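# Carry the long box from desk to far-aisle shelf

## Task

Pick up the long cardboard box lying on the desk and set it down on a shelf in the final shelving section at the far end of the aisle (shelving on either side is fine). The box must rest on the shelf board itself, not on top of a carton, and no part of it may overhang the shelf's front edge. The robot must not fall over or be left leaning, or the task fails.

## Robot and tools

ROBOT. TidyBot++: a wheeled base (0.54 m long, 0.50 m wide, 0.38 m tall) on four powered casters, carrying one seven-joint arm with a two-finger gripper. The shoulder sits 0.12 m ahead of the base centre, 0.68 m up. Segments: upper arm 0.42 m, forearm 0.31 m, hand 0.31 m. The arm begins folded, hand pointing down, sticking out up to 0.08 m in front of the base. Cameras: base_camera (fixed on the base, looking forward) and wrist_camera (looks along the hand).

FRAMES. Base frame: origin on the floor below the base centre, x forward, y left, z up, metres. hand_pose and hand_target are reported in it: the point midway between the closed finger pads, with the hand's z axis pointing out along the fingers and the fingers moving along its y axis. The odometry frame is the base frame as it was at scene start; base_odometry gives x, y and heading (rad, left positive, -3.142 to 3.142) from wheel counts only, so slip looks like travel. base_tilt is in degrees, forward and right positive.

TOOLS.
move: one action. Keys: "base" (an object of relative offsets from where the base currently is, along its own axes: translate_m forward +, strafe_m left +, each -2 to 2 m; rotate_rad left/counter-clockwise +, -6.3 to 6.3 rad). "joints": absolute angle targets by name, in rad: joint_1_rad (any angle; positive turns the arm clockwise seen from above, opposite to heading), joint_2_rad shoulder -2.249 to 2.249 (0 = upper arm vertical), joint_3_rad any, joint_4_rad elbow -2.579 to 2.579, joint_5_rad any, joint_6_rad wrist -2.099 to 2.099, joint_7_rad any (hand pointing down: positive is counter-clockwise from above; 1.57 makes the fingers open left-right); gripper_pos 0 (open, about 85 mm gap) to 1 (closed), gap about 85 x (1 - gripper_pos) mm. Continuous joints take the short way, so send turns under half a revolution. "target": one list of seven numbers [x, y, z, qw, qx, qy, qz], an absolute hand pose in the base frame (metres, unit quaternion); with it, "joints" may hold only gripper_pos. "speeds": caps for this action only: translate_m/strafe_m 0.05-0.5 m/s (give one of them when both are used), rotate_rad 0.1-1.57 rad/s, gripper_pos 0.234-0.993 per s. "min_time_s" 0.1-8 s: slowest allowed duration of arm motions. "cameras": list of base_camera, wrist_camera or all. "blocking": true (default) returns when everything rests; false returns within about 0.5 s while motion continues. A move with no action just reports state and all images.
wait: seconds 0 to 10, optional cameras; returns early once running motions settle.
stop: brakes all your running motions.
zoom_image: camera plus region [x0, y0, x1, y1] pixels of its newest image, at most 504 x 504.
read_manual: licence texts only.
finished_scene: scene (1 or 2); ends the scene irreversibly, call it last in a reply.

RESULTS. base_status, joint_status and hand_status read moving, done, off_target (resting short of the target, maybe still pushing), not_followed (a check withheld arm targets, e.g. self-collision with a "cause:" line or pose unreachable), or stops: contact_stop, time_out, torque_fault, limit_stop_at_motor_heat. An uncommanded stop or a refused call cancels the rest of that reply's move/wait/finished_scene calls. Base done only means the wheels turned enough; a blocked base may be short. motor_effort is percent of max torque, bracketed number the peak. on_its_own lists unrequested actions. ARM HIT, MOTOR HOT and OVER-TEMPERATURE FAULT lines flag trouble. A gripper off_target means an object stopped the fingers: it is being held and squeezed.

PRACTICE. Hand targets usually land within about 3 cm; to correct, shift the next target by (wanted - hand_pose). To hold still while loaded, resend hand_target, not hand_pose. The arm sags with a load and does not avoid obstacles. Forward-pointing low poses close to the base work poorly. A down-pointing hand reaches at most about 0.94 m high, and less when far out. The gripper spring makes the fingers touch a bit before the reading suggests. The box is empty and crushes: close only just past first contact and prefer the slow gripper speed. Lower the load until hand_pose stops descending and effort changes, then open.

AVOID. Drops, releasing a moving box, knocking things, slamming into furniture, squeezing or yanking hard on the gripper. Do not drive or turn with the arm caught on something high (above about 0.6 m): the robot can tip. Reaching far out from the fold over nearby furniture or swinging a stretched arm sideways can also topple it; retract the arm or back away if base_tilt grows. Keep the arm clear of the base. Long stretched holds heat the motors.

Each tool is called after ">>>" by a JSON object that holds its "method" and its "body".

## Session

>>> {"method": "move", "body": {}}

Scene clock: 0.00 s.
base_odometry: x=+0.000 y=+0.000 heading=+0.000
base_tilt: forward=-0.7 right=+0.5
base_status: not commanded
joint_positions: joint_1_rad=+0.011 joint_2_rad=-0.370 joint_3_rad=+3.146 joint_4_rad=-2.526 joint_5_rad=-0.029 joint_6_rad=-0.918 joint_7_rad=+1.569 gripper_pos=+0.002
joint_status: not commanded
motor_effort: joint_1_rad=+2 joint_2_rad=-1 joint_3_rad=-1 joint_4_rad=+11 joint_5_rad=-1 joint_6_rad=+1 joint_7_rad=-1
hand_pose: x=+0.2502 y=+0.0066 z=+0.5901 quat_wxyz=(-0.012, +0.999, -0.016, +0.034) (m; base frame)
hand_target: x=+0.2502 y=+0.0066 z=+0.5900 quat_wxyz=(-0.012, +0.999, -0.016, +0.034) (m; base frame)
hand_status: not commanded
pictures: base_camera, wrist_camera

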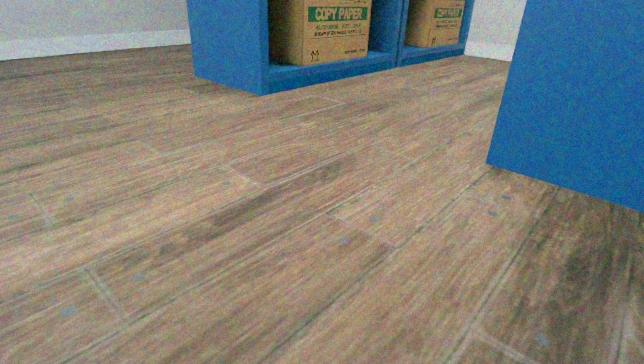

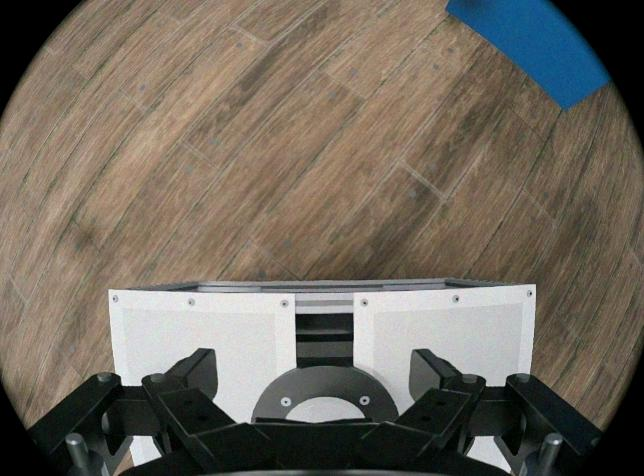

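>>> {"method": "move", "body": {"joints": {"joint_6_rad": 0.5}, "cameras": ["all"]}}

Scene clock: 2.13 s.
move: done
base_odometry: x=+0.000 y=+0.000 heading=+0.000
base_tilt: forward=-0.7 right=+0.6
base_status: not commanded
joint_positions: joint_1_rad=+0.011 joint_2_rad=-0.370 joint_3_rad=+3.146 joint_4_rad=-2.526 joint_5_rad=-0.029 joint_6_rad=+0.440 joint_7_rad=+1.569 gripper_pos=+0.002
joint_status: all done
motor_effort: joint_1_rad=+1(3) joint_2_rad=-5(5) joint_3_rad=+0(1) joint_4_rad=+17(17) joint_5_rad=-1(1) joint_6_rad=+9(10) joint_7_rad=-1(1)
hand_pose: x=+0.5368 y=-0.0088 z=+0.8557 quat_wxyz=(+0.000, +0.756, -0.020, +0.654)
hand_target: x=+0.5389 y=-0.0093 z=+0.8740 quat_wxyz=(+0.000, +0.736, -0.020, +0.676)
hand_status: not commanded
pictures: base_camera, wrist_camera
wrist_camera: T_world_to_cam=[[-0.03202, -0.99932, -0.01809, 0.02013], [-0.16451, 0.02313, -0.98611, 0.98521], [0.98586, -0.0286, -0.16514, -0.25085]] pos_world=[0.41002, -0.00984, 0.93046]

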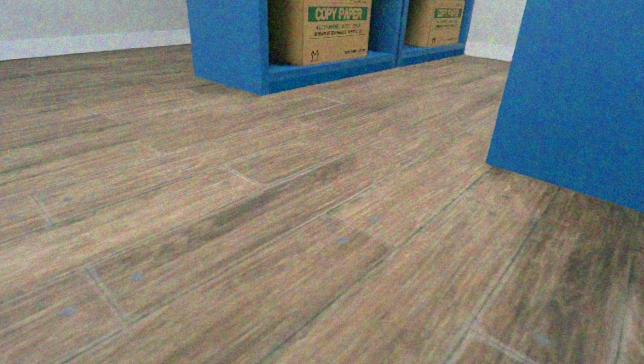

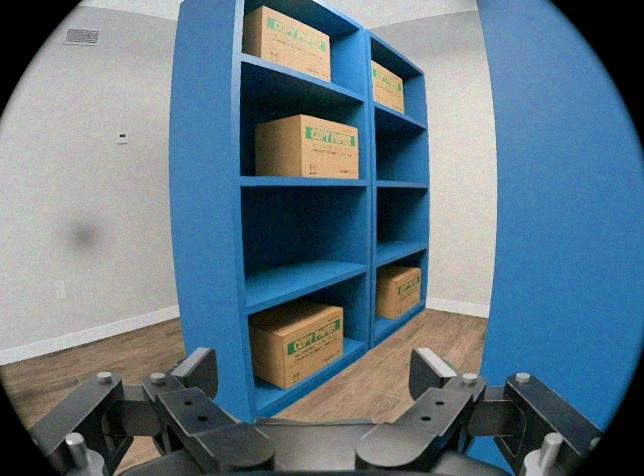

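>>> {"method": "move", "body": {"joints": {"joint_1_rad": 1.8}, "cameras": ["wrist_camera"]}}

>>> {"method": "move", "body": {"joints": {"joint_1_rad": 3.2}, "cameras": ["wrist_camera"]}}

>>> {"method": "move", "body": {"joints": {"joint_1_rad": -1.6}, "cameras": ["wrist_camera"]}}

Scene clock: 5.47 s.
move: done
base_odometry: x=+0.000 y=+0.000 heading=+0.000
base_tilt: forward=-0.7 right=+0.6
base_status: not commanded
joint_positions: joint_1_rad=+1.776 joint_2_rad=-0.370 joint_3_rad=+3.146 joint_4_rad=-2.526 joint_5_rad=-0.029 joint_6_rad=+0.440 joint_7_rad=+1.569 gripper_pos=+0.002
joint_status: all done
motor_effort: joint_1_rad=+1(3) joint_2_rad=-5(5) joint_3_rad=-1(1) joint_4_rad=+17(17) joint_5_rad=-1(2) joint_6_rad=+9(10) joint_7_rad=-1(1)
hand_pose: x=+0.0298 y=-0.4083 z=+0.8557 quat_wxyz=(+0.505, +0.465, -0.597, +0.416)
hand_target: x=+0.0189 y=-0.4079 z=+0.8740 quat_wxyz=(+0.528, +0.445, -0.587, +0.423)
hand_status: not commanded
wrist_camera: T_world_to_cam=[[-0.97437, 0.22421, -0.0182, 0.1324], [0.05453, 0.15693, -0.9861, 0.95914], [-0.21824, -0.96182, -0.16514, -0.10754]] pos_world=[0.05323, -0.28364, 0.93046]

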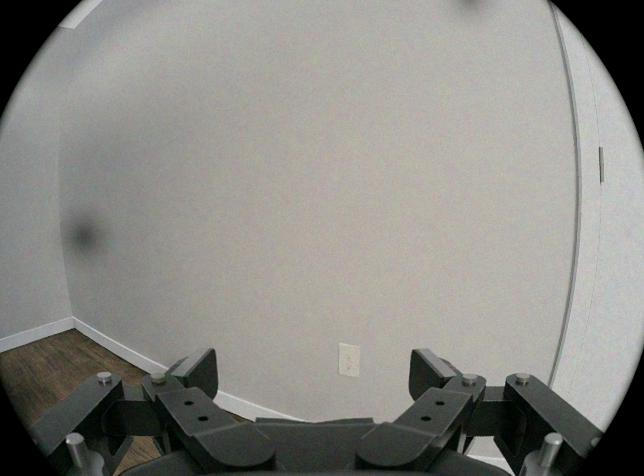

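Scene clock: 8.13 s.
move: done
base_odometry: x=+0.000 y=+0.000 heading=+0.000
base_tilt: forward=-0.7 right=+0.6
base_status: not commanded
joint_positions: joint_1_rad=+3.176 joint_2_rad=-0.370 joint_3_rad=+3.146 joint_4_rad=-2.526 joint_5_rad=-0.029 joint_6_rad=+0.440 joint_7_rad=+1.569 gripper_pos=+0.002
joint_status: all done
motor_effort: joint_1_rad=+2(2) joint_2_rad=-5(5) joint_3_rad=-1(1) joint_4_rad=+16(16) joint_5_rad=-1(2) joint_6_rad=+9(10) joint_7_rad=+0(1)
hand_pose: x=-0.2985 y=+0.0186 z=+0.8557 quat_wxyz=(+0.654, -0.029, -0.756, -0.008)
hand_target: x=-0.3000 y=+0.0293 z=+0.8740 quat_wxyz=(+0.676, -0.038, -0.736, -0.017)
hand_status: not commanded
wrist_camera: T_world_to_cam=[[0.05547, 0.9983, -0.01815, 0.0098], [0.16393, -0.02703, -0.9861, 0.94612], [-0.98491, 0.05173, -0.16515, -0.01624]] pos_world=[-0.17163, 0.01663, 0.93046]

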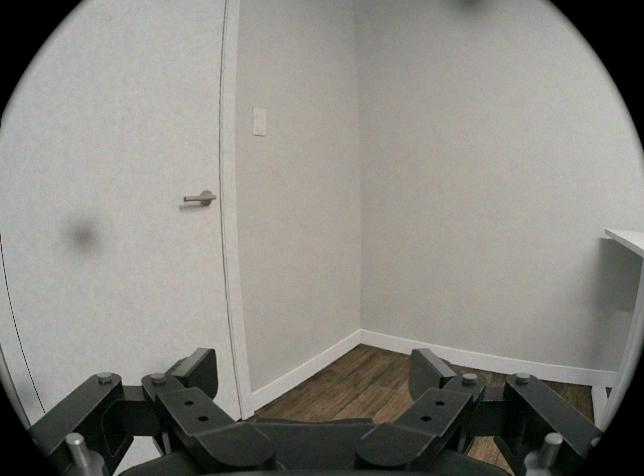

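Scene clock: 10.87 s.
move: done
base_odometry: x=+0.000 y=+0.000 heading=+0.000
base_tilt: forward=-0.7 right=+0.5
base_status: not commanded
joint_positions: joint_1_rad=+4.659 joint_2_rad=-0.370 joint_3_rad=+3.146 joint_4_rad=-2.526 joint_5_rad=-0.029 joint_6_rad=+0.440 joint_7_rad=+1.569 gripper_pos=+0.002
joint_status: all done
motor_effort: joint_1_rad=+0(3) joint_2_rad=-5(5) joint_3_rad=+0(1) joint_4_rad=+16(17) joint_5_rad=-1(1) joint_6_rad=+9(10) joint_7_rad=-1(1)
hand_pose: x=+0.1009 y=+0.4175 z=+0.8557 quat_wxyz=(+0.477, -0.532, -0.538, -0.447)
hand_target: x=+0.1115 y=+0.4199 z=+0.8740 quat_wxyz=(+0.487, -0.525, -0.517, -0.469)
hand_status: not commanded
wrist_camera: T_world_to_cam=[[0.99932, 0.03219, -0.01817, -0.10257], [-0.01259, -0.16566, -0.9861, 0.96713], [-0.03475, 0.98566, -0.16514, -0.12939]] pos_world=[0.11017, 0.29104, 0.93046]

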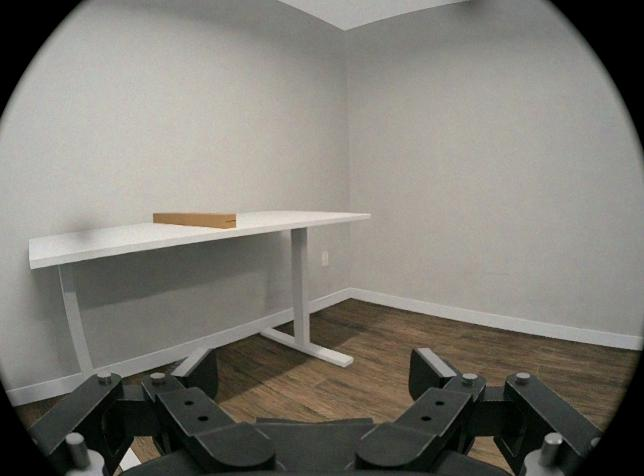

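>>> {"method": "zoom_image", "body": {"camera": "wrist_camera", "region": [100, 180, 400, 380]}}

Scaled by 1.680.

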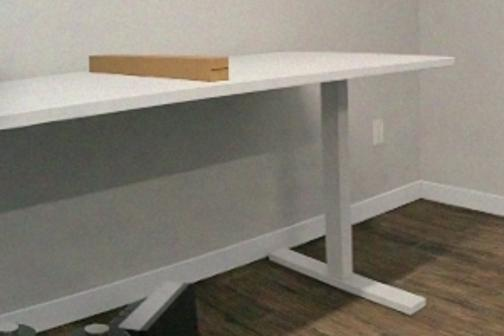

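>>> {"method": "zoom_image", "body": {"camera": "wrist_camera", "region": [140, 195, 250, 245]}}

Scaled by 4.582.

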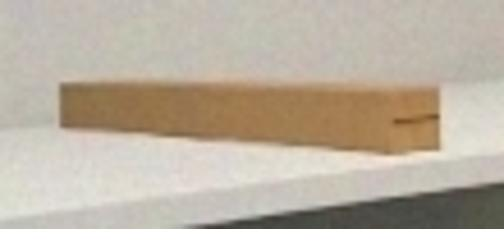

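>>> {"method": "move", "body": {"base": {"translate_m": 0.41, "strafe_m": 0.96, "rotate_rad": 2.45}, "joints": {"joint_1_rad": 6.283, "joint_4_rad": -2.0, "joint_6_rad": -0.8}, "cameras": ["all"]}}

Scene clock: 18.03 s.
move: done
base_odometry: x=+0.410 y=+0.960 heading=+2.451
base_tilt: forward=-0.7 right=+0.6
base_status: done
joint_positions: joint_1_rad=+6.261 joint_2_rad=-0.371 joint_3_rad=+3.146 joint_4_rad=-2.050 joint_5_rad=-0.029 joint_6_rad=-0.741 joint_7_rad=+1.569 gripper_pos=+0.002
joint_status: all done
motor_effort: joint_1_rad=+1(3) joint_2_rad=-6(7) joint_3_rad=+0(1) joint_4_rad=+17(18) joint_5_rad=-1(2) joint_6_rad=+6(10) joint_7_rad=-1(1)
hand_pose: x=+0.4844 y=+0.0140 z=+0.8063 quat_wxyz=(+0.017, -0.936, -0.001, -0.353)
hand_target: x=+0.4840 y=+0.0062 z=+0.8200 quat_wxyz=(+0.013, -0.937, +0.008, -0.348)
hand_status: not commanded
pictures: base_camera, wrist_camera
wrist_camera: T_world_to_cam=[[0.01903, -0.99955, -0.02333, 0.01986], [-0.76484, 0.00047, -0.64422, 0.94286], [0.64394, 0.0301, -0.76448, 0.44142]] pos_world=[0.43651, 0.00612, 0.94533]

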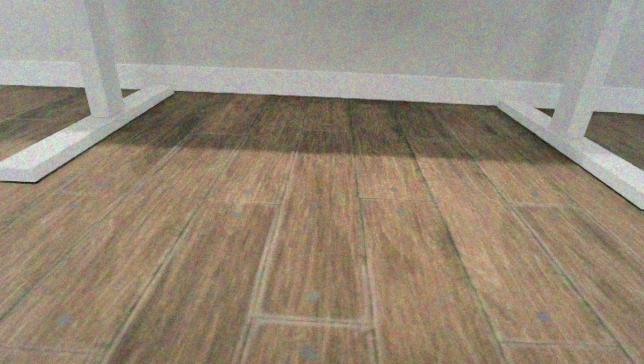

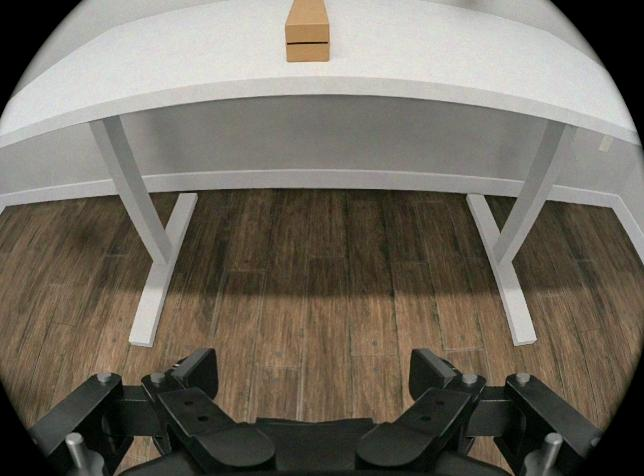

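>>> {"method": "move", "body": {"joints": {"joint_6_rad": -0.3}, "cameras": ["wrist_camera"]}}

>>> {"method": "zoom_image", "body": {"camera": "wrist_camera", "region": [230, 100, 400, 240]}}

Scene clock: 21.57 s.
move: done
base_odometry: x=+0.410 y=+0.960 heading=+2.451
base_tilt: forward=-0.7 right=+0.6
base_status: not commanded
joint_positions: joint_1_rad=+6.261 joint_2_rad=-0.371 joint_3_rad=+3.146 joint_4_rad=-2.040 joint_5_rad=-0.029 joint_6_rad=-0.343 joint_7_rad=+1.569 gripper_pos=+0.002
joint_status: all done
motor_effort: joint_1_rad=+1(2) joint_2_rad=-7(7) joint_3_rad=-1(1) joint_4_rad=+18(19) joint_5_rad=-1(1) joint_6_rad=+8(9) joint_7_rad=-1(1)
hand_pose: x=+0.5606 y=+0.0123 z=+0.9102 quat_wxyz=(+0.017, -0.845, +0.002, -0.535)
hand_target: x=+0.5721 y=+0.0019 z=+0.9463 quat_wxyz=(+0.011, -0.822, +0.011, -0.569)
hand_status: not commanded
wrist_camera: T_world_to_cam=[[0.0165, -0.99961, -0.02259, 0.01983], [-0.44659, 0.01285, -0.89465, 1.11739], [0.89459, 0.02485, -0.4462, 0.04169]] pos_world=[0.46138, 0.00443, 1.01872]

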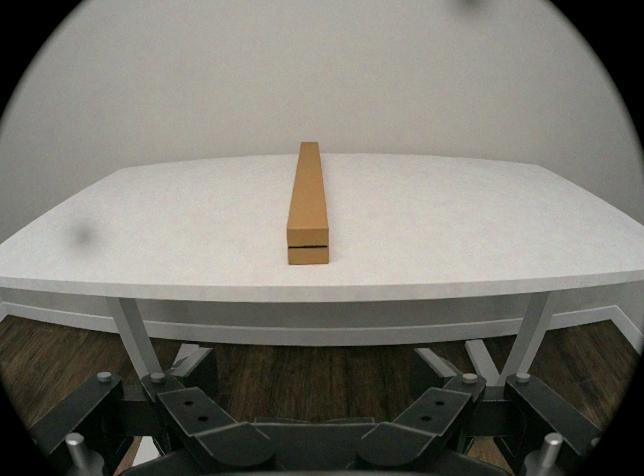

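Scaled by 2.965.

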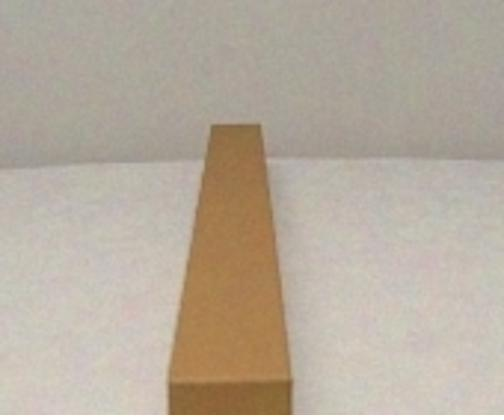

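>>> {"method": "move", "body": {"base": {"rotate_rad": 0.026}, "joints": {"joint_1_rad": 6.30, "joint_2_rad": 0.562, "joint_3_rad": 3.1416, "joint_4_rad": -0.674, "joint_5_rad": 0.0, "joint_6_rad": -1.906, "joint_7_rad": 1.5708}, "cameras": ["wrist_camera"]}}

Scene clock: 25.47 s.
move: done
base_odometry: x=+0.410 y=+0.960 heading=+2.476
base_tilt: forward=-0.7 right=+0.6
base_status: done
joint_positions: joint_1_rad=+6.274 joint_2_rad=+0.524 joint_3_rad=+3.146 joint_4_rad=-0.720 joint_5_rad=-0.029 joint_6_rad=-1.852 joint_7_rad=+1.569 gripper_pos=+0.002
joint_status: all done
motor_effort: joint_1_rad=+2(2) joint_2_rad=-31(32) joint_3_rad=-1(3) joint_4_rad=+13(20) joint_5_rad=-1(2) joint_6_rad=+1(10) joint_7_rad=-1(2)
hand_pose: x=+0.6412 y=+0.0130 z=+0.8362 quat_wxyz=(+0.013, -1.000, -0.006, -0.023)
hand_target: x=+0.6399 y=-0.0074 z=+0.8298 quat_wxyz=(+0.000, -1.000, +0.008, +0.000)
hand_status: not commanded
wrist_camera: T_world_to_cam=[[0.0211, -0.99954, -0.02189, 0.01395], [-0.99949, -0.02056, -0.02456, 0.71466], [0.0241, 0.02239, -0.99946, 0.9574]] pos_world=[0.69093, 0.0072, 0.97474]

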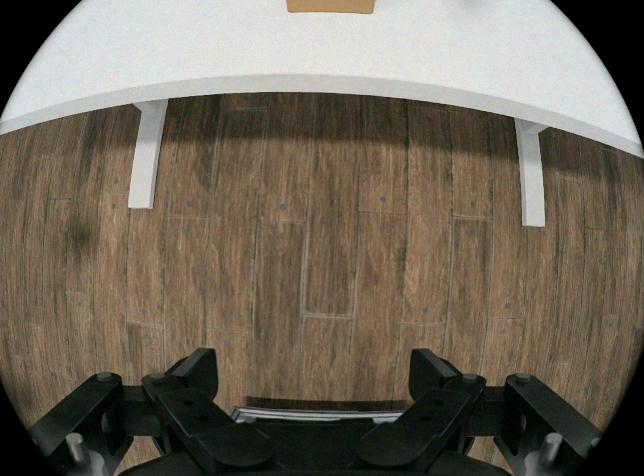

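>>> {"method": "move", "body": {"base": {"translate_m": 0.17, "strafe_m": -0.007}, "speeds": {"translate_m": 0.3}, "cameras": ["wrist_camera"]}}

Scene clock: 27.23 s.
move: done
base_odometry: x=+0.281 y=+1.071 heading=+2.476
base_tilt: forward=-0.7 right=+0.5
base_status: done
joint_positions: joint_1_rad=+6.276 joint_2_rad=+0.539 joint_3_rad=+3.146 joint_4_rad=-0.717 joint_5_rad=-0.029 joint_6_rad=-1.860 joint_7_rad=+1.569 gripper_pos=+0.002
joint_status: not commanded
motor_effort: joint_1_rad=+2(2) joint_2_rad=-32(35) joint_3_rad=-1(2) joint_4_rad=+13(14) joint_5_rad=-1(2) joint_6_rad=+0(2) joint_7_rad=-1(1)
hand_pose: x=+0.6417 y=+0.0119 z=+0.8292 quat_wxyz=(+0.013, -1.000, -0.005, -0.013)
hand_target: x=+0.6399 y=-0.0074 z=+0.8298 quat_wxyz=(+0.000, -1.000, +0.008, +0.000)
hand_status: not commanded
wrist_camera: T_world_to_cam=[[0.01886, -0.99958, -0.0221, 0.01437], [-0.99981, -0.01876, -0.00464, 0.69859], [0.00422, 0.02218, -0.99974, 0.96344]] pos_world=[0.69413, 0.0061, 0.96675]

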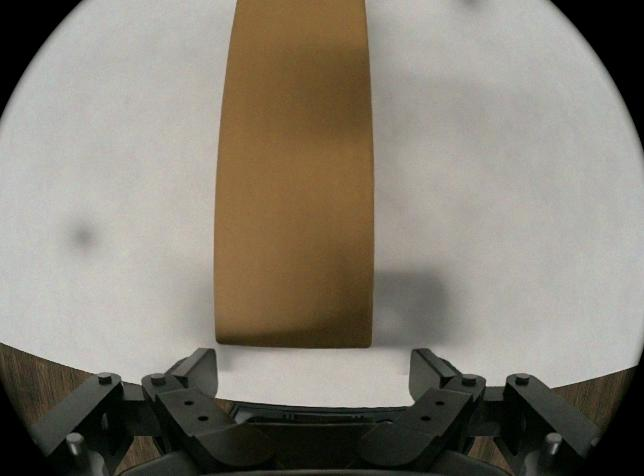

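>>> {"method": "move", "body": {"base": {"translate_m": 0.32, "strafe_m": 0.0085}, "speeds": {"translate_m": 0.3}, "cameras": ["wrist_camera"]}}

Scene clock: 29.43 s.
move: done
base_odometry: x=+0.023 y=+1.262 heading=+2.476
base_tilt: forward=-0.7 right=+0.6
base_status: done
joint_positions: joint_1_rad=+6.277 joint_2_rad=+0.542 joint_3_rad=+3.146 joint_4_rad=-0.716 joint_5_rad=-0.029 joint_6_rad=-1.864 joint_7_rad=+1.569 gripper_pos=+0.002
joint_status: not commanded
motor_effort: joint_1_rad=+1(2) joint_2_rad=-31(36) joint_3_rad=-1(2) joint_4_rad=+14(15) joint_5_rad=-1(2) joint_6_rad=+0(2) joint_7_rad=-1(1)
hand_pose: x=+0.6414 y=+0.0117 z=+0.8279 quat_wxyz=(+0.013, -1.000, -0.005, -0.010)
hand_target: x=+0.6399 y=-0.0074 z=+0.8298 quat_wxyz=(+0.000, -1.000, +0.008, +0.000)
hand_status: not commanded
wrist_camera: T_world_to_cam=[[0.01844, -0.99959, -0.0221, 0.01442], [-0.99983, -0.01846, 0.00067, 0.69387], [-0.00108, 0.02208, -0.99976, 0.96554]] pos_world=[0.69453, 0.0059, 0.96516]

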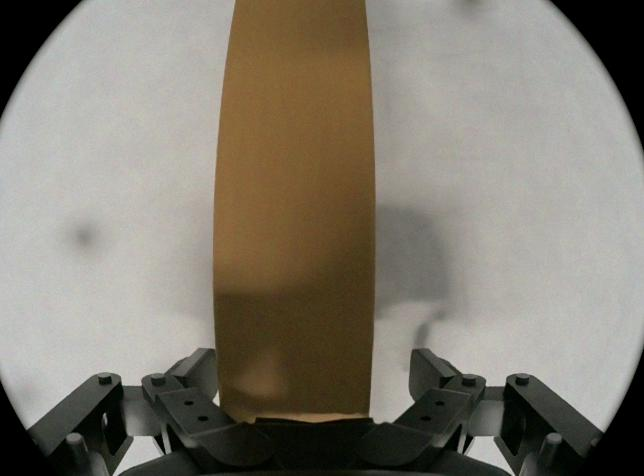

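>>> {"method": "zoom_image", "body": {"camera": "wrist_camera", "region": [190, 330, 440, 476]}}

Scaled by 2.016.

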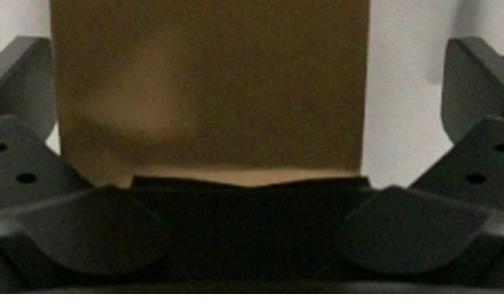

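>>> {"method": "move", "body": {"base": {"strafe_m": 0.0066}}}

>>> {"method": "move", "body": {"joints": {"gripper_pos": 0.36}, "speeds": {"gripper_pos": 0.234}, "cameras": ["wrist_camera"]}}

>>> {"method": "zoom_image", "body": {"camera": "wrist_camera", "region": [170, 300, 460, 476]}}

Scene clock: 31.90 s.
move: done
base_odometry: x=+0.020 y=+1.257 heading=+2.475
base_tilt: forward=-0.7 right=+0.5
base_status: done
joint_positions: joint_1_rad=+6.282 joint_2_rad=+0.542 joint_3_rad=+3.146 joint_4_rad=-0.716 joint_5_rad=-0.029 joint_6_rad=-1.864 joint_7_rad=+1.569 gripper_pos=+0.002
joint_status: not commanded
motor_effort: joint_1_rad=+2(4) joint_2_rad=-31(33) joint_3_rad=-1(2) joint_4_rad=+13(14) joint_5_rad=-1(2) joint_6_rad=+0(1) joint_7_rad=+0(1)
hand_pose: x=+0.6415 y=+0.0089 z=+0.8279 quat_wxyz=(+0.013, -1.000, -0.002, -0.010)
hand_target: x=+0.6399 y=-0.0074 z=+0.8298 quat_wxyz=(+0.000, -1.000, +0.008, +0.000)
hand_status: not commanded
pictures: none

Scene clock: 34.00 s.
move: done
base_odometry: x=+0.020 y=+1.257 heading=+2.475
base_tilt: forward=-0.7 right=+0.6
base_status: not commanded
joint_positions: joint_1_rad=+6.282 joint_2_rad=+0.542 joint_3_rad=+3.146 joint_4_rad=-0.713 joint_5_rad=-0.029 joint_6_rad=-1.864 joint_7_rad=+1.569 gripper_pos=+0.359
joint_status: all done
motor_effort: joint_1_rad=+2(2) joint_2_rad=-30(32) joint_3_rad=-1(2) joint_4_rad=+13(14) joint_5_rad=-2(2) joint_6_rad=+1(1) joint_7_rad=-1(1)
hand_pose: x=+0.6421 y=+0.0089 z=+0.8287 quat_wxyz=(+0.013, -1.000, -0.002, -0.011)
hand_target: x=+0.6399 y=-0.0074 z=+0.8298 quat_wxyz=(+0.000, -1.000, +0.008, +0.000)
hand_status: not commanded
wrist_camera: T_world_to_cam=[[0.01321, -0.99967, -0.02214, 0.01502], [-0.99991, -0.01316, -0.00206, 0.69677], [0.00177, 0.02216, -0.99975, 0.96463]] pos_world=[0.69481, 0.00281, 0.96615]

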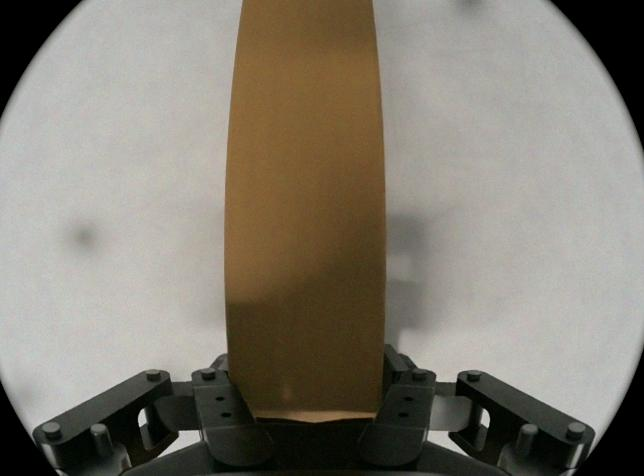

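Scaled by 1.738.

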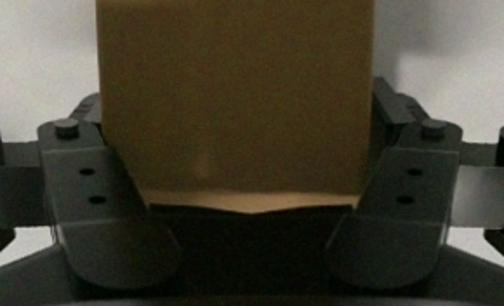

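>>> {"method": "move", "body": {"joints": {"gripper_pos": 0.39}, "speeds": {"gripper_pos": 0.234}, "cameras": ["wrist_camera"]}}

>>> {"method": "zoom_image", "body": {"camera": "wrist_camera", "region": [170, 300, 460, 476]}}

>>> {"method": "move", "body": {"joints": {"gripper_pos": 0.405}, "speeds": {"gripper_pos": 0.234}, "cameras": ["wrist_camera"]}}

>>> {"method": "zoom_image", "body": {"camera": "wrist_camera", "region": [170, 300, 460, 476]}}

Scene clock: 34.87 s.
move: done
base_odometry: x=+0.020 y=+1.257 heading=+2.475
base_tilt: forward=-0.7 right=+0.5
base_status: not commanded
joint_positions: joint_1_rad=+6.282 joint_2_rad=+0.542 joint_3_rad=+3.146 joint_4_rad=-0.711 joint_5_rad=-0.029 joint_6_rad=-1.864 joint_7_rad=+1.569 gripper_pos=+0.391
joint_status: all done
motor_effort: joint_1_rad=+1(2) joint_2_rad=-29(30) joint_3_rad=-2(2) joint_4_rad=+12(13) joint_5_rad=-2(2) joint_6_rad=+0(1) joint_7_rad=-1(1)
hand_pose: x=+0.6424 y=+0.0089 z=+0.8292 quat_wxyz=(+0.013, -1.000, -0.002, -0.012)
hand_target: x=+0.6399 y=-0.0074 z=+0.8298 quat_wxyz=(+0.000, -1.000, +0.008, +0.000)
hand_status: not commanded
wrist_camera: T_world_to_cam=[[0.01324, -0.99967, -0.02212, 0.01498], [-0.99991, -0.01316, -0.00366, 0.69842], [0.00337, 0.02216, -0.99975, 0.96401]] pos_world=[0.69491, 0.00281, 0.96665]

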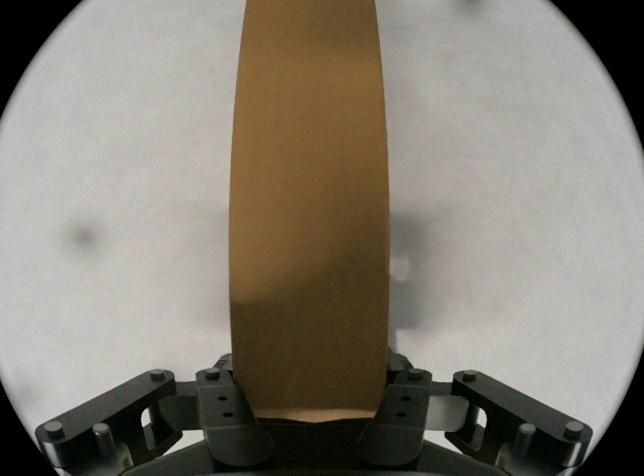

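Scaled by 1.738.

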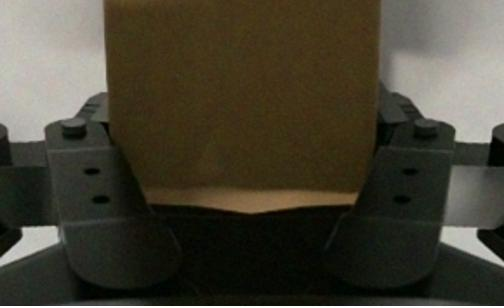

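Scene clock: 35.50 s.
move: done
base_odometry: x=+0.020 y=+1.257 heading=+2.475
base_tilt: forward=-0.7 right=+0.6
base_status: not commanded
joint_positions: joint_1_rad=+6.282 joint_2_rad=+0.542 joint_3_rad=+3.146 joint_4_rad=-0.711 joint_5_rad=-0.029 joint_6_rad=-1.864 joint_7_rad=+1.569 gripper_pos=+0.403
joint_status: all done
motor_effort: joint_1_rad=+0(1) joint_2_rad=-29(29) joint_3_rad=-1(2) joint_4_rad=+12(13) joint_5_rad=-2(2) joint_6_rad=+1(1) joint_7_rad=-1(1)
hand_pose: x=+0.6425 y=+0.0089 z=+0.8294 quat_wxyz=(+0.013, -1.000, -0.002, -0.013)
hand_target: x=+0.6399 y=-0.0074 z=+0.8298 quat_wxyz=(+0.000, -1.000, +0.008, +0.000)
hand_status: not commanded
wrist_camera: T_world_to_cam=[[0.01315, -0.99967, -0.02211, 0.01504], [-0.99991, -0.01307, -0.00416, 0.6989], [0.00387, 0.02216, -0.99975, 0.96386]] pos_world=[0.69491, 0.00281, 0.96685]

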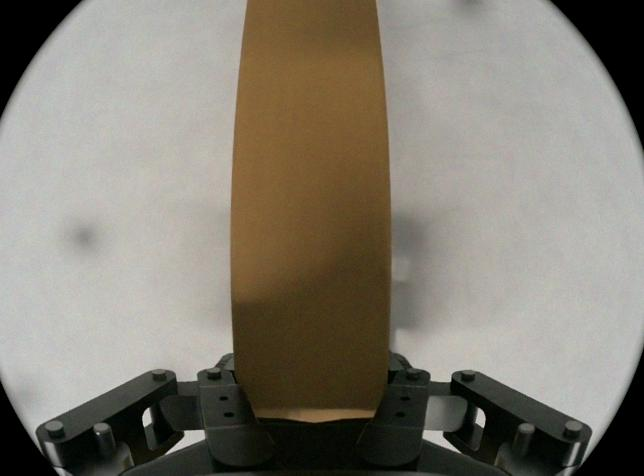

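Scaled by 1.738.

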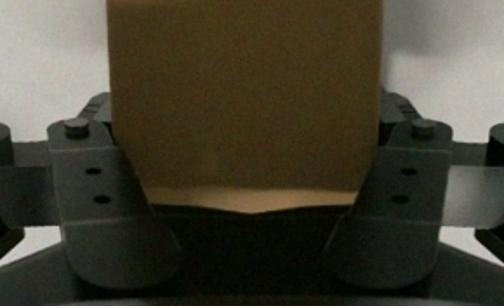

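>>> {"method": "move", "body": {"joints": {"gripper_pos": 0.42}, "speeds": {"gripper_pos": 0.234}, "cameras": ["wrist_camera"]}}

>>> {"method": "move", "body": {"joints": {"gripper_pos": 0.43}, "speeds": {"gripper_pos": 0.234}, "cameras": ["wrist_camera"]}}

>>> {"method": "move", "body": {"joints": {"gripper_pos": 0.44}, "speeds": {"gripper_pos": 0.234}, "cameras": ["wrist_camera"]}}

Scene clock: 36.30 s.
move: done
base_odometry: x=+0.020 y=+1.257 heading=+2.475
base_tilt: forward=-0.7 right=+0.5
base_status: not commanded
joint_positions: joint_1_rad=+6.282 joint_2_rad=+0.542 joint_3_rad=+3.146 joint_4_rad=-0.710 joint_5_rad=-0.029 joint_6_rad=-1.864 joint_7_rad=+1.569 gripper_pos=+0.419
joint_status: all done
motor_effort: joint_1_rad=+0(1) joint_2_rad=-29(30) joint_3_rad=-2(2) joint_4_rad=+12(13) joint_5_rad=-2(3) joint_6_rad=+1(1) joint_7_rad=-1(1)
hand_pose: x=+0.6426 y=+0.0089 z=+0.8295 quat_wxyz=(+0.013, -1.000, -0.002, -0.013)
hand_target: x=+0.6399 y=-0.0074 z=+0.8298 quat_wxyz=(+0.000, -1.000, +0.008, +0.000)
hand_status: not commanded
wrist_camera: T_world_to_cam=[[0.01326, -0.99967, -0.0221, 0.01496], [-0.9999, -0.01316, -0.00456, 0.69939], [0.00427, 0.02216, -0.99974, 0.96378]] pos_world=[0.69501, 0.00281, 0.96705]

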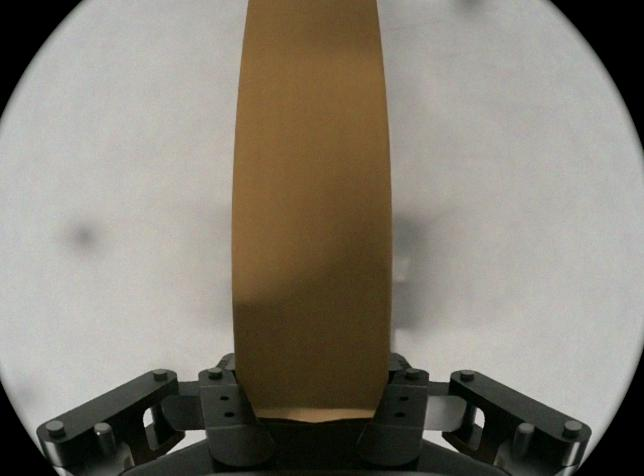

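Scene clock: 36.93 s.
move: done
base_odometry: x=+0.020 y=+1.257 heading=+2.475
base_tilt: forward=-0.7 right=+0.6
base_status: not commanded
joint_positions: joint_1_rad=+6.282 joint_2_rad=+0.542 joint_3_rad=+3.146 joint_4_rad=-0.710 joint_5_rad=-0.029 joint_6_rad=-1.864 joint_7_rad=+1.569 gripper_pos=+0.431
joint_status: all done
motor_effort: joint_1_rad=+0(1) joint_2_rad=-29(30) joint_3_rad=-2(2) joint_4_rad=+12(13) joint_5_rad=-2(3) joint_6_rad=+1(1) joint_7_rad=-1(1)
hand_pose: x=+0.6426 y=+0.0089 z=+0.8295 quat_wxyz=(+0.013, -1.000, -0.002, -0.013)
hand_target: x=+0.6399 y=-0.0074 z=+0.8298 quat_wxyz=(+0.000, -1.000, +0.008, +0.000)
hand_status: not commanded
wrist_camera: T_world_to_cam=[[0.01316, -0.99967, -0.0221, 0.01503], [-0.9999, -0.01307, -0.00456, 0.69938], [0.00427, 0.02216, -0.99974, 0.96378]] pos_world=[0.69501, 0.00281, 0.96705]

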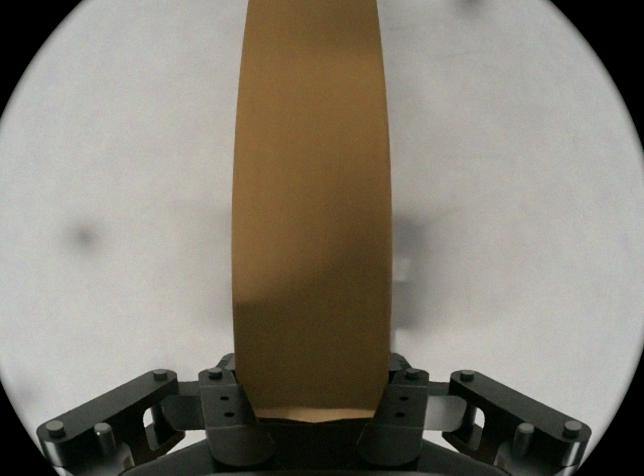

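Scene clock: 37.53 s.
move: done
base_odometry: x=+0.020 y=+1.257 heading=+2.475
base_tilt: forward=-0.7 right=+0.6
base_status: not commanded
joint_positions: joint_1_rad=+6.282 joint_2_rad=+0.542 joint_3_rad=+3.146 joint_4_rad=-0.710 joint_5_rad=-0.029 joint_6_rad=-1.864 joint_7_rad=+1.569 gripper_pos=+0.439
joint_status: all done
motor_effort: joint_1_rad=+1(1) joint_2_rad=-29(29) joint_3_rad=-2(2) joint_4_rad=+12(13) joint_5_rad=-2(3) joint_6_rad=+1(1) joint_7_rad=-1(1)
hand_pose: x=+0.6426 y=+0.0089 z=+0.8295 quat_wxyz=(+0.013, -1.000, -0.002, -0.013)
hand_target: x=+0.6399 y=-0.0074 z=+0.8298 quat_wxyz=(+0.000, -1.000, +0.008, +0.000)
hand_status: not commanded
wrist_camera: T_world_to_cam=[[0.01316, -0.99967, -0.0221, 0.01503], [-0.9999, -0.01307, -0.00456, 0.69938], [0.00427, 0.02216, -0.99974, 0.96378]] pos_world=[0.69501, 0.00281, 0.96705]

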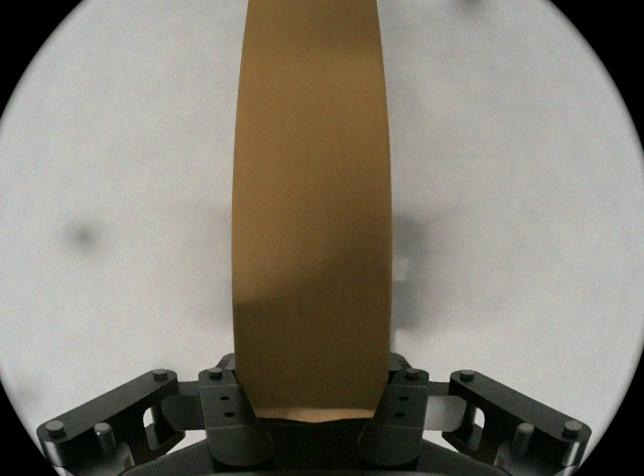

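>>> {"method": "move", "body": {"joints": {"joint_2_rad": 0.6115, "joint_4_rad": -0.498, "joint_6_rad": -2.032}, "min_time_s": 1.5, "cameras": ["wrist_camera"]}}

Scene clock: 39.57 s.
move: done
base_odometry: x=+0.020 y=+1.257 heading=+2.475
base_tilt: forward=-0.7 right=+0.6
base_status: not commanded
joint_positions: joint_1_rad=+6.282 joint_2_rad=+0.572 joint_3_rad=+3.146 joint_4_rad=-0.545 joint_5_rad=-0.029 joint_6_rad=-1.980 joint_7_rad=+1.569 gripper_pos=+0.439
joint_status: all done
motor_effort: joint_1_rad=+1(2) joint_2_rad=-32(34) joint_3_rad=-1(2) joint_4_rad=+13(15) joint_5_rad=-1(2) joint_6_rad=+0(2) joint_7_rad=-1(1)
hand_pose: x=+0.6434 y=+0.0087 z=+0.8623 quat_wxyz=(+0.012, -1.000, -0.004, -0.022)
hand_target: x=+0.6420 y=-0.0074 z=+0.8549 quat_wxyz=(+0.000, -1.000, +0.008, +0.000)
hand_status: not commanded
wrist_camera: T_world_to_cam=[[0.01686, -0.99965, -0.02038, 0.01162], [-0.99959, -0.01637, -0.02368, 0.71657], [0.02334, 0.02078, -0.99951, 0.98412]] pos_world=[0.69312, 0.0029, 1.00084]

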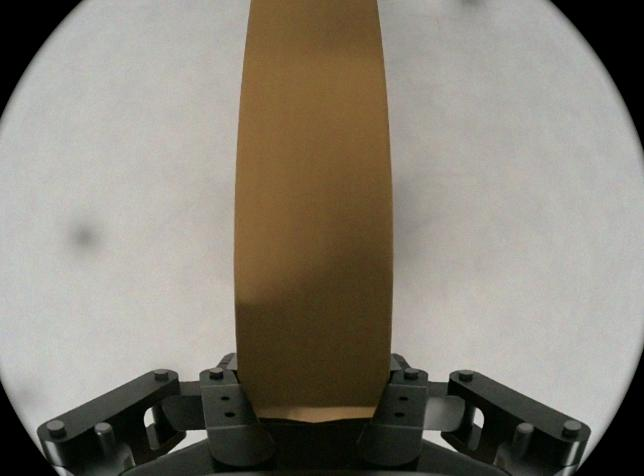

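>>> {"method": "move", "body": {"base": {"translate_m": -0.78, "strafe_m": 0.16}}}

>>> {"method": "move", "body": {"base": {"rotate_rad": 3.1416}, "joints": {"joint_2_rad": 0.408, "joint_4_rad": -1.613, "joint_6_rad": -1.12}, "min_time_s": 2, "cameras": ["all"]}}

Scene clock: 42.53 s.
move: done
base_odometry: x=+0.534 y=+0.649 heading=+2.475
base_tilt: forward=-0.7 right=+0.5
base_status: done
joint_positions: joint_1_rad=+6.288 joint_2_rad=+0.588 joint_3_rad=+3.146 joint_4_rad=-0.542 joint_5_rad=-0.029 joint_6_rad=-1.987 joint_7_rad=+1.569 gripper_pos=+0.439
joint_status: not commanded
motor_effort: joint_1_rad=+0(2) joint_2_rad=-33(36) joint_3_rad=-1(2) joint_4_rad=+13(14) joint_5_rad=-2(2) joint_6_rad=+0(2) joint_7_rad=-1(1)
hand_pose: x=+0.6443 y=+0.0056 z=+0.8551 quat_wxyz=(+0.012, -1.000, -0.001, -0.012)
hand_target: x=+0.6420 y=-0.0074 z=+0.8549 quat_wxyz=(+0.000, -1.000, +0.008, +0.000)
hand_status: not commanded
pictures: none

Scene clock: 45.93 s.
move: done
base_odometry: x=+0.534 y=+0.649 heading=-0.667
base_tilt: forward=-0.7 right=+0.5
base_status: done
joint_positions: joint_1_rad=+6.296 joint_2_rad=+0.451 joint_3_rad=+3.146 joint_4_rad=-1.584 joint_5_rad=-0.029 joint_6_rad=-1.172 joint_7_rad=+1.569 gripper_pos=+0.439
joint_status: all done
motor_effort: joint_1_rad=+1(5) joint_2_rad=-28(39) joint_3_rad=-1(3) joint_4_rad=+12(14) joint_5_rad=-1(3) joint_6_rad=-1(3) joint_7_rad=-1(1)
hand_pose: x=+0.5635 y=+0.0020 z=+0.6094 quat_wxyz=(+0.012, -0.999, +0.015, +0.032)
hand_target: x=+0.5691 y=-0.0062 z=+0.6199 quat_wxyz=(+0.000, -1.000, +0.008, +0.000)
hand_status: not commanded
pictures: base_camera, wrist_camera
wrist_camera: T_world_to_cam=[[-0.02246, -0.99952, -0.02147, 0.02397], [-0.9961, 0.02054, 0.08585, 0.56182], [-0.08537, 0.02332, -0.99608, 0.79246]] pos_world=[0.62781, -0.00607, 0.74163]

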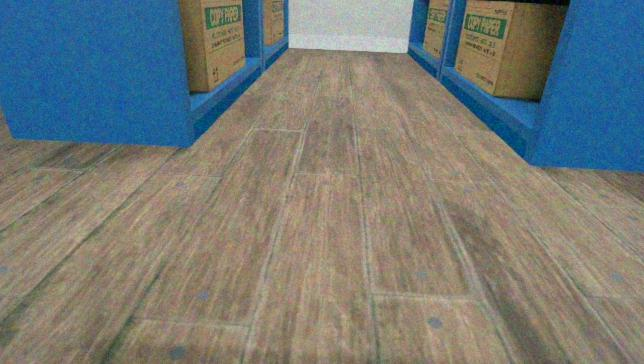

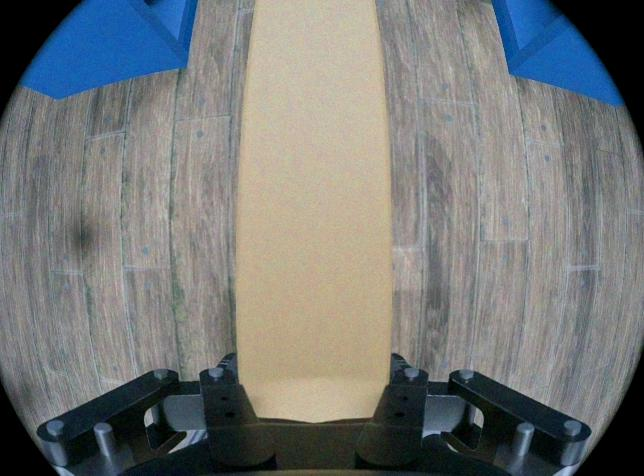

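>>> {"method": "zoom_image", "body": {"camera": "base_camera", "region": [170, 0, 330, 150]}}

>>> {"method": "zoom_image", "body": {"camera": "base_camera", "region": [390, 0, 570, 170]}}

Scaled by 3.150.

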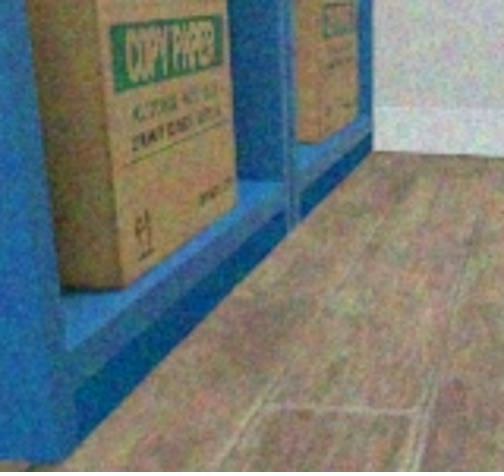

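Scaled by 2.800.

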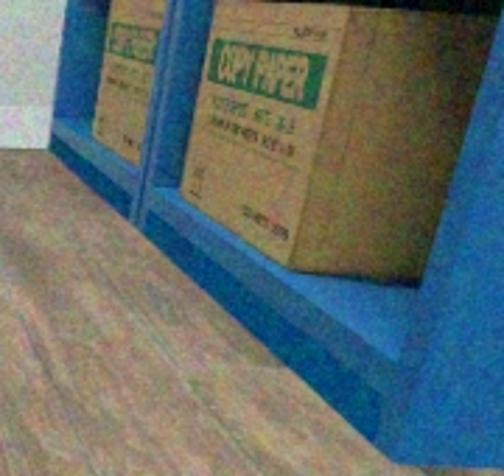

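>>> {"method": "move", "body": {"base": {"translate_m": 1.9, "strafe_m": -0.04, "rotate_rad": -0.012}, "speeds": {"translate_m": 0.4}, "cameras": ["all"]}}

Scene clock: 52.23 s.
move: done
base_odometry: x=+2.003 y=-0.558 heading=-0.678
base_tilt: forward=-0.7 right=+0.6
base_status: done
joint_positions: joint_1_rad=+6.299 joint_2_rad=+0.438 joint_3_rad=+3.146 joint_4_rad=-1.590 joint_5_rad=-0.028 joint_6_rad=-1.165 joint_7_rad=+1.569 gripper_pos=+0.439
joint_status: not commanded
motor_effort: joint_1_rad=+1(4) joint_2_rad=-28(32) joint_3_rad=-1(3) joint_4_rad=+13(14) joint_5_rad=-1(3) joint_6_rad=+0(1) joint_7_rad=-1(1)
hand_pose: x=+0.5639 y=+0.0004 z=+0.6131 quat_wxyz=(+0.012, -0.999, +0.016, +0.026)
hand_target: x=+0.5691 y=-0.0062 z=+0.6199 quat_wxyz=(+0.000, -1.000, +0.008, +0.000)
hand_status: not commanded
pictures: base_camera, wrist_camera
wrist_camera: T_world_to_cam=[[-0.0251, -0.99947, -0.02075, 0.02355], [-0.9971, 0.02354, 0.07236, 0.57077], [-0.07183, 0.0225, -0.99716, 0.78927]] pos_world=[0.6264, -0.00766, 0.74622]

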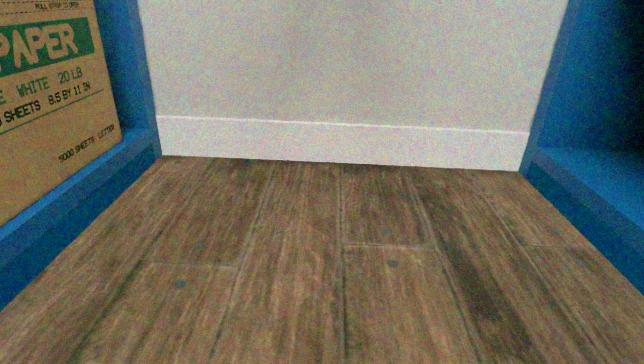

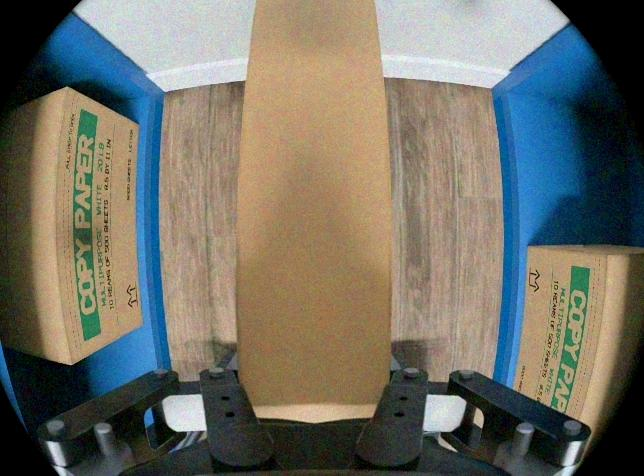

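>>> {"method": "move", "body": {"joints": {"joint_2_rad": 0.358, "joint_4_rad": -0.938, "joint_6_rad": -1.846}, "cameras": ["wrist_camera"]}}

Scene clock: 54.87 s.
move: done
base_odometry: x=+2.003 y=-0.558 heading=-0.678
base_tilt: forward=-0.7 right=+0.6
base_status: not commanded
joint_positions: joint_1_rad=+6.299 joint_2_rad=+0.394 joint_3_rad=+3.146 joint_4_rad=-0.986 joint_5_rad=-0.028 joint_6_rad=-1.795 joint_7_rad=+1.569 gripper_pos=+0.439
joint_status: all done
motor_effort: joint_1_rad=+1(2) joint_2_rad=-28(31) joint_3_rad=-1(1) joint_4_rad=+14(15) joint_5_rad=-2(2) joint_6_rad=+0(2) joint_7_rad=-1(1)
hand_pose: x=+0.5790 y=+0.0009 z=+0.8190 quat_wxyz=(+0.013, -1.000, +0.008, +0.017)
hand_target: x=+0.5688 y=-0.0062 z=+0.8499 quat_wxyz=(+0.000, -1.000, +0.008, +0.000)
hand_status: not commanded
wrist_camera: T_world_to_cam=[[-0.00771, -0.9997, -0.02319, 0.02056], [-0.99851, 0.00644, 0.05424, 0.58664], [-0.05407, 0.02358, -0.99826, 0.98625]] pos_world=[0.63925, -0.00648, 0.9532]

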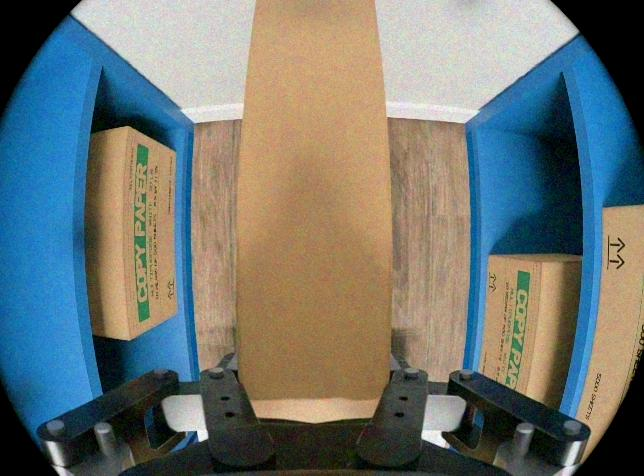

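>>> {"method": "zoom_image", "body": {"camera": "wrist_camera", "region": [0, 20, 200, 400]}}

Scaled by 1.326.

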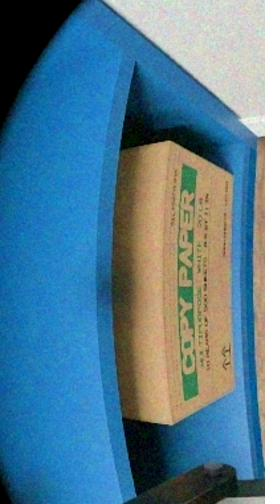

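>>> {"method": "move", "body": {"joints": {"joint_1_rad": 4.729, "joint_2_rad": 0.015, "joint_4_rad": -2.133, "joint_6_rad": -0.994, "joint_7_rad": 0.0}, "min_time_s": 2.5, "cameras": ["wrist_camera"]}}

Scene clock: 60.33 s.
move: done
base_odometry: x=+2.003 y=-0.558 heading=-0.678
base_tilt: forward=-0.7 right=+0.5
base_status: not commanded
joint_positions: joint_1_rad=+4.753 joint_2_rad=+0.047 joint_3_rad=+3.146 joint_4_rad=-2.105 joint_5_rad=-0.028 joint_6_rad=-1.047 joint_7_rad=+0.066 gripper_pos=+0.439
joint_status: all done
motor_effort: joint_1_rad=+1(4) joint_2_rad=-14(29) joint_3_rad=+0(2) joint_4_rad=+11(15) joint_5_rad=-1(2) joint_6_rad=+0(2) joint_7_rad=-1(2)
hand_pose: x=+0.1221 y=+0.2651 z=+0.6189 quat_wxyz=(-0.028, -1.000, -0.003, +0.013)
hand_target: x=+0.1221 y=+0.2696 z=+0.6197 quat_wxyz=(+0.000, -1.000, +0.008, +0.000)
hand_status: not commanded
wrist_camera: T_world_to_cam=[[0.01558, -0.99822, 0.05758, 0.22334], [-0.99875, -0.0128, 0.04829, 0.14838], [-0.04746, -0.05826, -0.99717, 0.7758]] pos_world=[0.18154, 0.27004, 0.75358]

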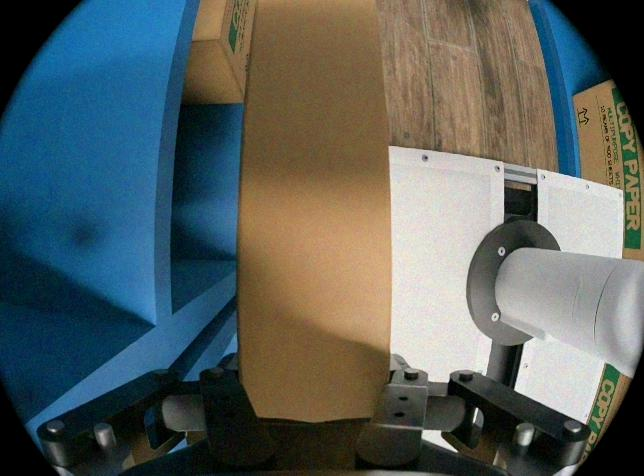

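>>> {"method": "zoom_image", "body": {"camera": "wrist_camera", "region": [0, 0, 260, 420]}}

Scaled by 1.200.

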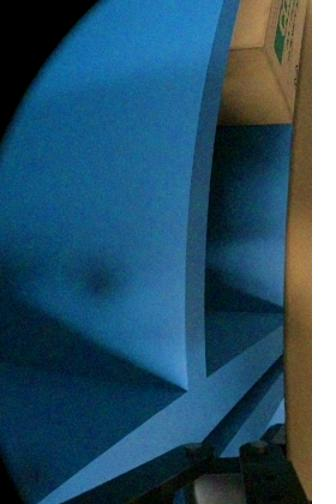

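>>> {"method": "move", "body": {"base": {"translate_m": 0.37}, "speeds": {"translate_m": 0.3}, "cameras": ["all"]}}

Scene clock: 63.17 s.
move: done
base_odometry: x=+2.291 y=-0.790 heading=-0.678
base_tilt: forward=-0.7 right=+0.5
base_status: done
joint_positions: joint_1_rad=+4.745 joint_2_rad=+0.046 joint_3_rad=+3.146 joint_4_rad=-2.105 joint_5_rad=-0.027 joint_6_rad=-1.045 joint_7_rad=+0.065 gripper_pos=+0.439
joint_status: not commanded
motor_effort: joint_1_rad=+0(3) joint_2_rad=-14(14) joint_3_rad=-1(2) joint_4_rad=+12(12) joint_5_rad=-1(2) joint_6_rad=-1(1) joint_7_rad=+0(1)
hand_pose: x=+0.1201 y=+0.2656 z=+0.6190 quat_wxyz=(-0.027, -1.000, -0.007, +0.013)
hand_target: x=+0.1221 y=+0.2696 z=+0.6197 quat_wxyz=(+0.000, -1.000, +0.008, +0.000)
hand_status: not commanded
pictures: base_camera, wrist_camera
wrist_camera: T_world_to_cam=[[0.02214, -0.99821, 0.05555, 0.22431], [-0.99867, -0.01949, 0.04768, 0.14855], [-0.04652, -0.05653, -0.99732, 0.7754]] pos_world=[0.17946, 0.27063, 0.75377]

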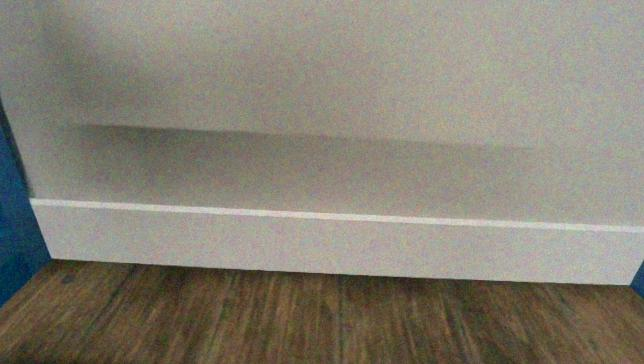

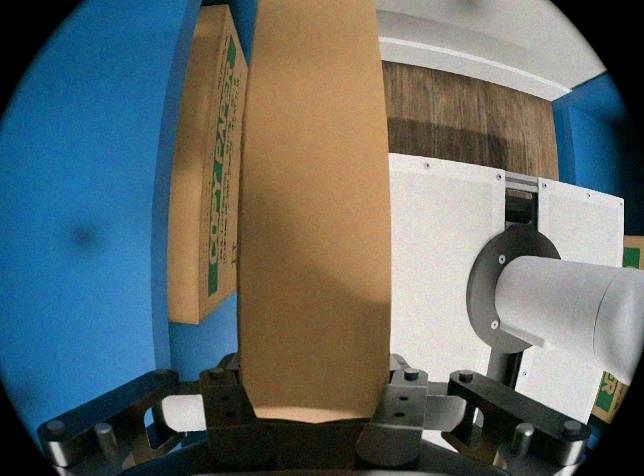

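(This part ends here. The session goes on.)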